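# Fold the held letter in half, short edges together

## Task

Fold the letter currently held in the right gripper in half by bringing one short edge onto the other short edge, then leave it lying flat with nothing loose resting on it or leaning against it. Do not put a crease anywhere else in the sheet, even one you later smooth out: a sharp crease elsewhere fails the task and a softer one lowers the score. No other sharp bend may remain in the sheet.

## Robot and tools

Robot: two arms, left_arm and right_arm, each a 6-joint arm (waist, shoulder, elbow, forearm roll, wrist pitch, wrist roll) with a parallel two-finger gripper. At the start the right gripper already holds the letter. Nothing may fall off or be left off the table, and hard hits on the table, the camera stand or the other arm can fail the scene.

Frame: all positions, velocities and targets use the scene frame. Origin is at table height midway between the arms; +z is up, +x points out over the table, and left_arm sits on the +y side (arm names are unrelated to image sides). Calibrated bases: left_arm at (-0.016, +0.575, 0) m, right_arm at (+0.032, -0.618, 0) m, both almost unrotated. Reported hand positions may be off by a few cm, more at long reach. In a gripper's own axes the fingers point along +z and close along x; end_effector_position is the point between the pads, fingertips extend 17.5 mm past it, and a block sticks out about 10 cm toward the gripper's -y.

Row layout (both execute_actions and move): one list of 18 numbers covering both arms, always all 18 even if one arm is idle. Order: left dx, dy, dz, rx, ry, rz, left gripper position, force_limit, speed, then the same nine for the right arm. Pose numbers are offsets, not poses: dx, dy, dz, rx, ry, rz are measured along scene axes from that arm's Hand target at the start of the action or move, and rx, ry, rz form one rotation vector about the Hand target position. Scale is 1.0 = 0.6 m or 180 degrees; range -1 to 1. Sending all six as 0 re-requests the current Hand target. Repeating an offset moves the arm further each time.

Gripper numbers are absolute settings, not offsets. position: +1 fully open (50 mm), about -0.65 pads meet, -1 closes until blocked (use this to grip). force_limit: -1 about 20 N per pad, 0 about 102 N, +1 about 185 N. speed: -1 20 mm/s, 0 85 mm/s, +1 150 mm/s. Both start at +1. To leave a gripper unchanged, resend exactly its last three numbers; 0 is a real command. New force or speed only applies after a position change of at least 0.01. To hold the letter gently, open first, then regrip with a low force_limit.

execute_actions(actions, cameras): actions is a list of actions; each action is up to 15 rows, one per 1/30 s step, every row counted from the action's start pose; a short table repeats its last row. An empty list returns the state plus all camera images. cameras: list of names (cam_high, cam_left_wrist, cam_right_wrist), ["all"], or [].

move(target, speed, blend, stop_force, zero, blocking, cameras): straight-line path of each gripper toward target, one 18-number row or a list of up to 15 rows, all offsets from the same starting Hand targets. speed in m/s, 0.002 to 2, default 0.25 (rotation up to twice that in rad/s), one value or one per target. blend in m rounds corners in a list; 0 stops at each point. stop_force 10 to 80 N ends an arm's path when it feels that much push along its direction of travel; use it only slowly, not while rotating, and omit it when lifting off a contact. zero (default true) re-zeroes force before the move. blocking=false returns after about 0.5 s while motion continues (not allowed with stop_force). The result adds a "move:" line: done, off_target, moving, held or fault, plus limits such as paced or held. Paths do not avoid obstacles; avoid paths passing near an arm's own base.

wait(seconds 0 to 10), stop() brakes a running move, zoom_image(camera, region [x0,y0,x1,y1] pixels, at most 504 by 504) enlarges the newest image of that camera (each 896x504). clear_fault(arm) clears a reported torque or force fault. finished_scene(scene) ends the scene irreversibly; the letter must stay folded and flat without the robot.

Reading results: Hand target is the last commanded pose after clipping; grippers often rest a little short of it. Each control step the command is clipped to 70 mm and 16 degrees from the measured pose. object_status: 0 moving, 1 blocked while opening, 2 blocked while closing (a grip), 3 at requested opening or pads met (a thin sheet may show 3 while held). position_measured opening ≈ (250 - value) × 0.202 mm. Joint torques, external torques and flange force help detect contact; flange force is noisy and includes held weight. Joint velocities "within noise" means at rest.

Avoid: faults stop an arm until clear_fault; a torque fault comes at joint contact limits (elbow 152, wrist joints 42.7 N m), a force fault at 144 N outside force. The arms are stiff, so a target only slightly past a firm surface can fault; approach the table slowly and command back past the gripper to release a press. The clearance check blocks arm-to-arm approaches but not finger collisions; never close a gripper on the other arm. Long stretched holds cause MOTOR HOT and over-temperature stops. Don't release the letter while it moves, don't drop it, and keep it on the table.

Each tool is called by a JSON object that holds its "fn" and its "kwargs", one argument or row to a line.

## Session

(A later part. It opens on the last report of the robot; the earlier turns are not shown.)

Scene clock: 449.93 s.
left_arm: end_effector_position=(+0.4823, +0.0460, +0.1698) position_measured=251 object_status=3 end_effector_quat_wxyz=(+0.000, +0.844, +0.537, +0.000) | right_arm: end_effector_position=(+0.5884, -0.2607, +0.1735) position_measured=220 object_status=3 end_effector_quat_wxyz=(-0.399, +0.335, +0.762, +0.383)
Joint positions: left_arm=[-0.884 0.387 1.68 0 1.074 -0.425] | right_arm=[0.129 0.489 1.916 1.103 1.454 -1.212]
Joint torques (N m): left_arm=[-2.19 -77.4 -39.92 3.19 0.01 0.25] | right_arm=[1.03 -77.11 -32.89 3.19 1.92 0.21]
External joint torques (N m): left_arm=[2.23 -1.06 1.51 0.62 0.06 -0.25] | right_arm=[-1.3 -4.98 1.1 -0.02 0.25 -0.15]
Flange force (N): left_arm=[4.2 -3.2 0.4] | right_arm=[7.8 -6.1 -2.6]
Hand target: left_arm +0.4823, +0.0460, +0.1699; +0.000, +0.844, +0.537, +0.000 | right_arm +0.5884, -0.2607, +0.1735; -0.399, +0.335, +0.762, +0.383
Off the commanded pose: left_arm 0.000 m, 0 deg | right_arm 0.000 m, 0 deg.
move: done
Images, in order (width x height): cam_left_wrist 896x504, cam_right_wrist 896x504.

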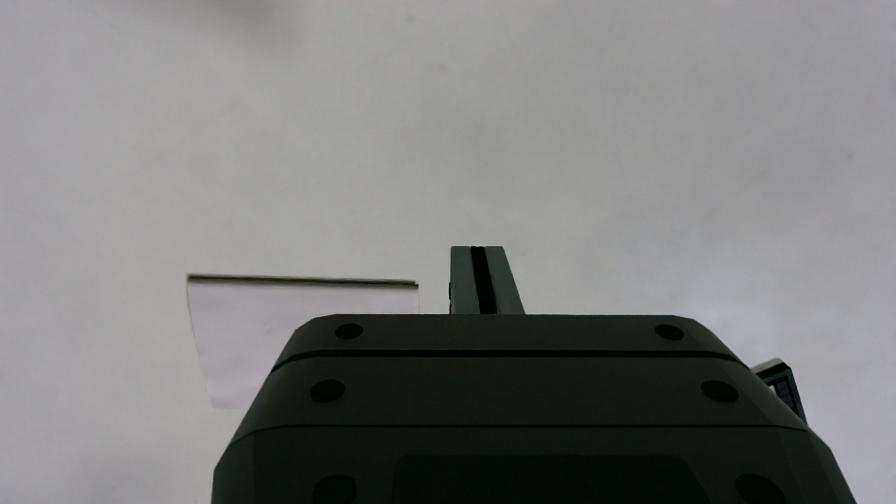

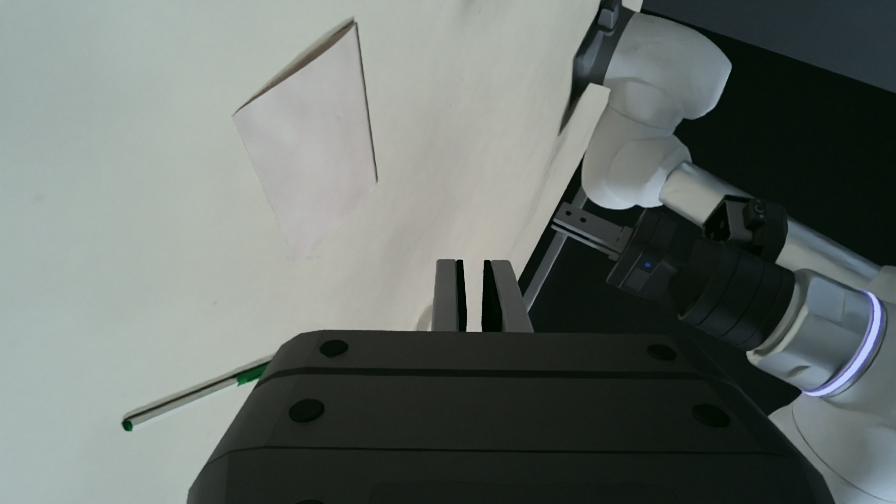

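{"fn": "move", "kwargs": {
  "target": [
    [-0.0112,-0.2820,-0.2298,0,0,0,-1,-1,0,0,0,0,0,0,0,-0.45,-1,-1],
    [-0.0112,-0.2820,-0.2482,0,0,0,-1,-1,0,0,0,0,0,0,0,-0.45,-1,-1],
    [-0.0112,-0.2820,-0.2505,0,0,0,-1,-1,0,0,0,0,0,0,0,-0.45,-1,-1],
    [-0.0112,-0.2820,-0.2298,0,0,0,-1,-1,0,0,0,0,0,0,0,-0.45,-1,-1],
    [0.0067,-0.2462,-0.2298,0,0,0,-1,-1,0,0,0,0,0,0,0,-0.45,-1,-1],
    [0.0067,-0.2462,-0.2482,0,0,0,-1,-1,0,0,0,0,0,0,0,-0.45,-1,-1],
    [0.0067,-0.2462,-0.2505,0,0,0,-1,-1,0,0,0,0,0,0,0,-0.45,-1,-1],
    [0.0067,-0.2462,-0.2298,0,0,0,-1,-1,0,0,0,0,0,0,0,-0.45,-1,-1],
    [0.0245,-0.2105,-0.2298,0,0,0,-1,-1,0,0,0,0,0,0,0,-0.45,-1,-1],
    [0.0245,-0.2105,-0.2482,0,0,0,-1,-1,0,0,0,0,0,0,0,-0.45,-1,-1],
    [0.0245,-0.2105,-0.2505,0,0,0,-1,-1,0,0,0,0,0,0,0,-0.45,-1,-1],
    [0.0245,-0.2105,-0.2298,0,0,0,-1,-1,0,0,0,0,0,0,0,-0.45,-1,-1],
    [0.0423,-0.1747,-0.2298,0,0,0,-1,-1,0,0,0,0,0,0,0,-0.45,-1,-1],
    [0.0423,-0.1747,-0.2482,0,0,0,-1,-1,0,0,0,0,0,0,0,-0.45,-1,-1],
    [0.0423,-0.1747,-0.2505,0,0,0,-1,-1,0,0,0,0,0,0,0,-0.45,-1,-1]
  ],
  "speed": [0.3,0.12,0.004,0.12,0.12,0.12,0.004,0.12,0.12,0.12,0.004,0.12,0.12,0.12,0.004],
  "blend": [0.003,0.0005,0,0.003,0.003,0.0005,0,0.003,0.003,0.0005,0,0.003,0.003,0.0005,0]
}}

{"fn": "move", "kwargs": {
  "target": [
    [0,0,0.0207,0,0,0,-1,-1,0,0,0,0,0,0,0,-0.45,-1,-1],
    [0.0178,0.0358,0.0207,0,0,0,-1,-1,0,0,0,0,0,0,0,-0.45,-1,-1],
    [0.0178,0.0358,0.0023,0,0,0,-1,-1,0,0,0,0,0,0,0,-0.45,-1,-1],
    [0.0178,0.0358,0,0,0,0,-1,-1,0,0,0,0,0,0,0,-0.45,-1,-1],
    [0.0178,0.0358,0.0207,0,0,0,-1,-1,0,0,0,0,0,0,0,-0.45,-1,-1],
    [0.0357,0.0717,0.0207,0,0,0,-1,-1,0,0,0,0,0,0,0,-0.45,-1,-1],
    [0.0357,0.0717,0.0023,0,0,0,-1,-1,0,0,0,0,0,0,0,-0.45,-1,-1],
    [0.0357,0.0717,0,0,0,0,-1,-1,0,0,0,0,0,0,0,-0.45,-1,-1]
  ],
  "speed": [0.12,0.12,0.12,0.004,0.12,0.12,0.12,0.004],
  "blend": [0.003,0.003,0.0005,0,0.003,0.003,0.0005,0]
}}

{"fn": "move", "kwargs": {
  "target": [
    [0,0,0.05,0,0,0,-1,-1,0,0,0,0,0,0,0,-0.45,-1,-1],
    [0,0.25,0.25,0,0,0,-1,-1,0,0,0,0,0,0,0,-0.45,-1,-1]
  ],
  "speed": [0.1,0.3],
  "blend": 0.01,
  "cameras": ["cam_left_wrist", "cam_right_wrist"]
}}

{"fn": "zoom_image", "kwargs": {
  "camera": "cam_right_wrist",
  "region": [210, 0, 410, 270]
}}

Scene clock: 567.37 s.
left_arm: end_effector_position=(+0.5077, -0.0588, +0.0197) position_measured=251 object_status=3 end_effector_quat_wxyz=(+0.000, +0.844, +0.537, +0.000) | right_arm: end_effector_position=(+0.5884, -0.2607, +0.1735) position_measured=220 object_status=3 end_effector_quat_wxyz=(-0.399, +0.335, +0.762, +0.383)
Joint positions: left_arm=[-0.944 0.649 1.567 0 0.925 -0.485] | right_arm=[0.129 0.489 1.916 1.103 1.454 -1.212]
Joint torques (N m): left_arm=[-1.12 -71.06 -25.88 3.68 -2.15 0.21] | right_arm=[1.19 -77.6 -32.74 3.22 1.86 0.17]
External joint torques (N m): left_arm=[1.23 -28.35 -9.1 -0.21 2.21 -0.21] | right_arm=[-1.47 -4.62 0.94 -0.04 0.31 -0.1]
Flange force (N): left_arm=[6.5 -10.8 -34.8] | right_arm=[7.2 -5.6 -2.9]
Hand target: left_arm +0.5077, -0.0588, +0.0196; +0.000, +0.844, +0.537, +0.000 | right_arm +0.5884, -0.2607, +0.1735; -0.399, +0.335, +0.762, +0.383
Off the commanded pose: left_arm 0.000 m, 0 deg | right_arm 0.000 m, 0 deg.
move: done

Scene clock: 569.27 s.
left_arm: end_effector_position=(+0.5291, -0.0158, +0.0197) position_measured=251 object_status=3 end_effector_quat_wxyz=(+0.000, +0.844, +0.537, +0.000) | right_arm: end_effector_position=(+0.5884, -0.2607, +0.1735) position_measured=220 object_status=3 end_effector_quat_wxyz=(-0.399, +0.335, +0.762, +0.383)
Joint positions: left_arm=[-0.89 0.625 1.61 0 0.906 -0.431] | right_arm=[0.129 0.489 1.916 1.103 1.454 -1.212]
Joint torques (N m): left_arm=[-1.21 -72.58 -26.72 3.61 -1.88 0.19] | right_arm=[1.66 -76.98 -32.89 3.25 1.93 0.14]
External joint torques (N m): left_arm=[1.18 -24.32 -7.76 -0.19 1.94 -0.19] | right_arm=[-1.55 -5.23 1.12 -0.11 0.24 -0.07]
Flange force (N): left_arm=[5.2 -9.5 -30.6] | right_arm=[8.2 -6.4 -3.1]
Hand target: left_arm +0.5291, -0.0158, +0.0196; +0.000, +0.844, +0.537, +0.000 | right_arm +0.5884, -0.2607, +0.1735; -0.399, +0.335, +0.762, +0.383
Off the commanded pose: left_arm 0.000 m, 0 deg | right_arm 0.000 m, 0 deg.
move: done

Scene clock: 570.60 s.
left_arm: end_effector_position=(+0.5291, +0.1342, +0.1695) position_measured=251 object_status=3 end_effector_quat_wxyz=(+0.000, +0.844, +0.537, +0.000) | right_arm: end_effector_position=(+0.5884, -0.2607, +0.1735) position_measured=220 object_status=3 end_effector_quat_wxyz=(-0.399, +0.335, +0.762, +0.383)
Joint positions: left_arm=[-0.751 0.351 1.734 0 1.057 -0.292] | right_arm=[0.129 0.489 1.916 1.103 1.454 -1.212]
Joint torques (N m): left_arm=[-1.55 -73.45 -39.57 3.82 0.04 0.19] | right_arm=[1.76 -77.28 -32.8 3.24 1.9 0.19]
External joint torques (N m): left_arm=[1.47 -1.37 1.42 -0.03 0.03 -0.19] | right_arm=[-1.7 -4.78 1.05 -0.09 0.27 -0.13]
Flange force (N): left_arm=[2.9 -4.2 0.1] | right_arm=[7.3 -6.1 -3.2]
Hand target: left_arm +0.5291, +0.1342, +0.1696; +0.000, +0.844, +0.537, +0.000 | right_arm +0.5884, -0.2607, +0.1735; -0.399, +0.335, +0.762, +0.383
Off the commanded pose: left_arm 0.000 m, 0 deg | right_arm 0.000 m, 0 deg.
move: done
Images, in order (width x height): cam_left_wrist 896x504, cam_right_wrist 896x504.

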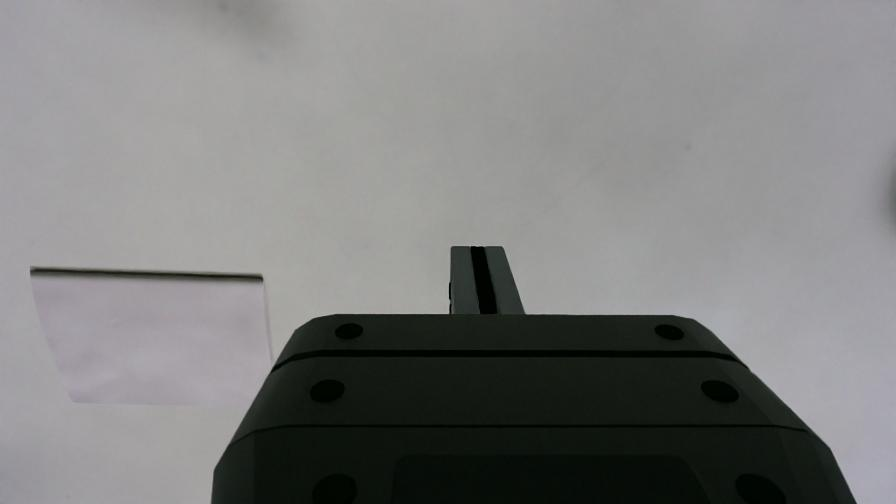

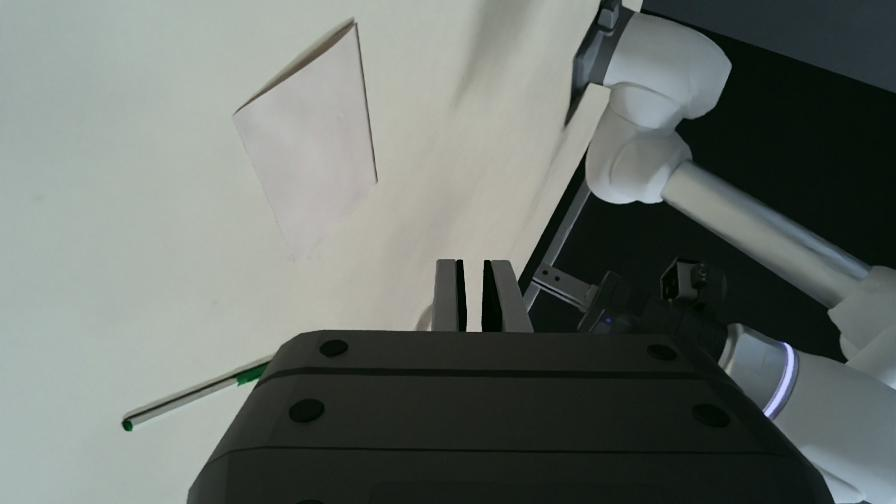

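Scaled by 1.867 from the camera's 896x504 image, which has a finer 1280x720 frame.

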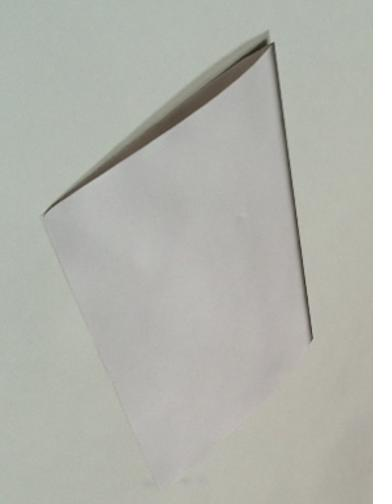

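{"fn": "finished_scene", "kwargs": {
  "scene": 2
}}

The scene is finished: the task was done.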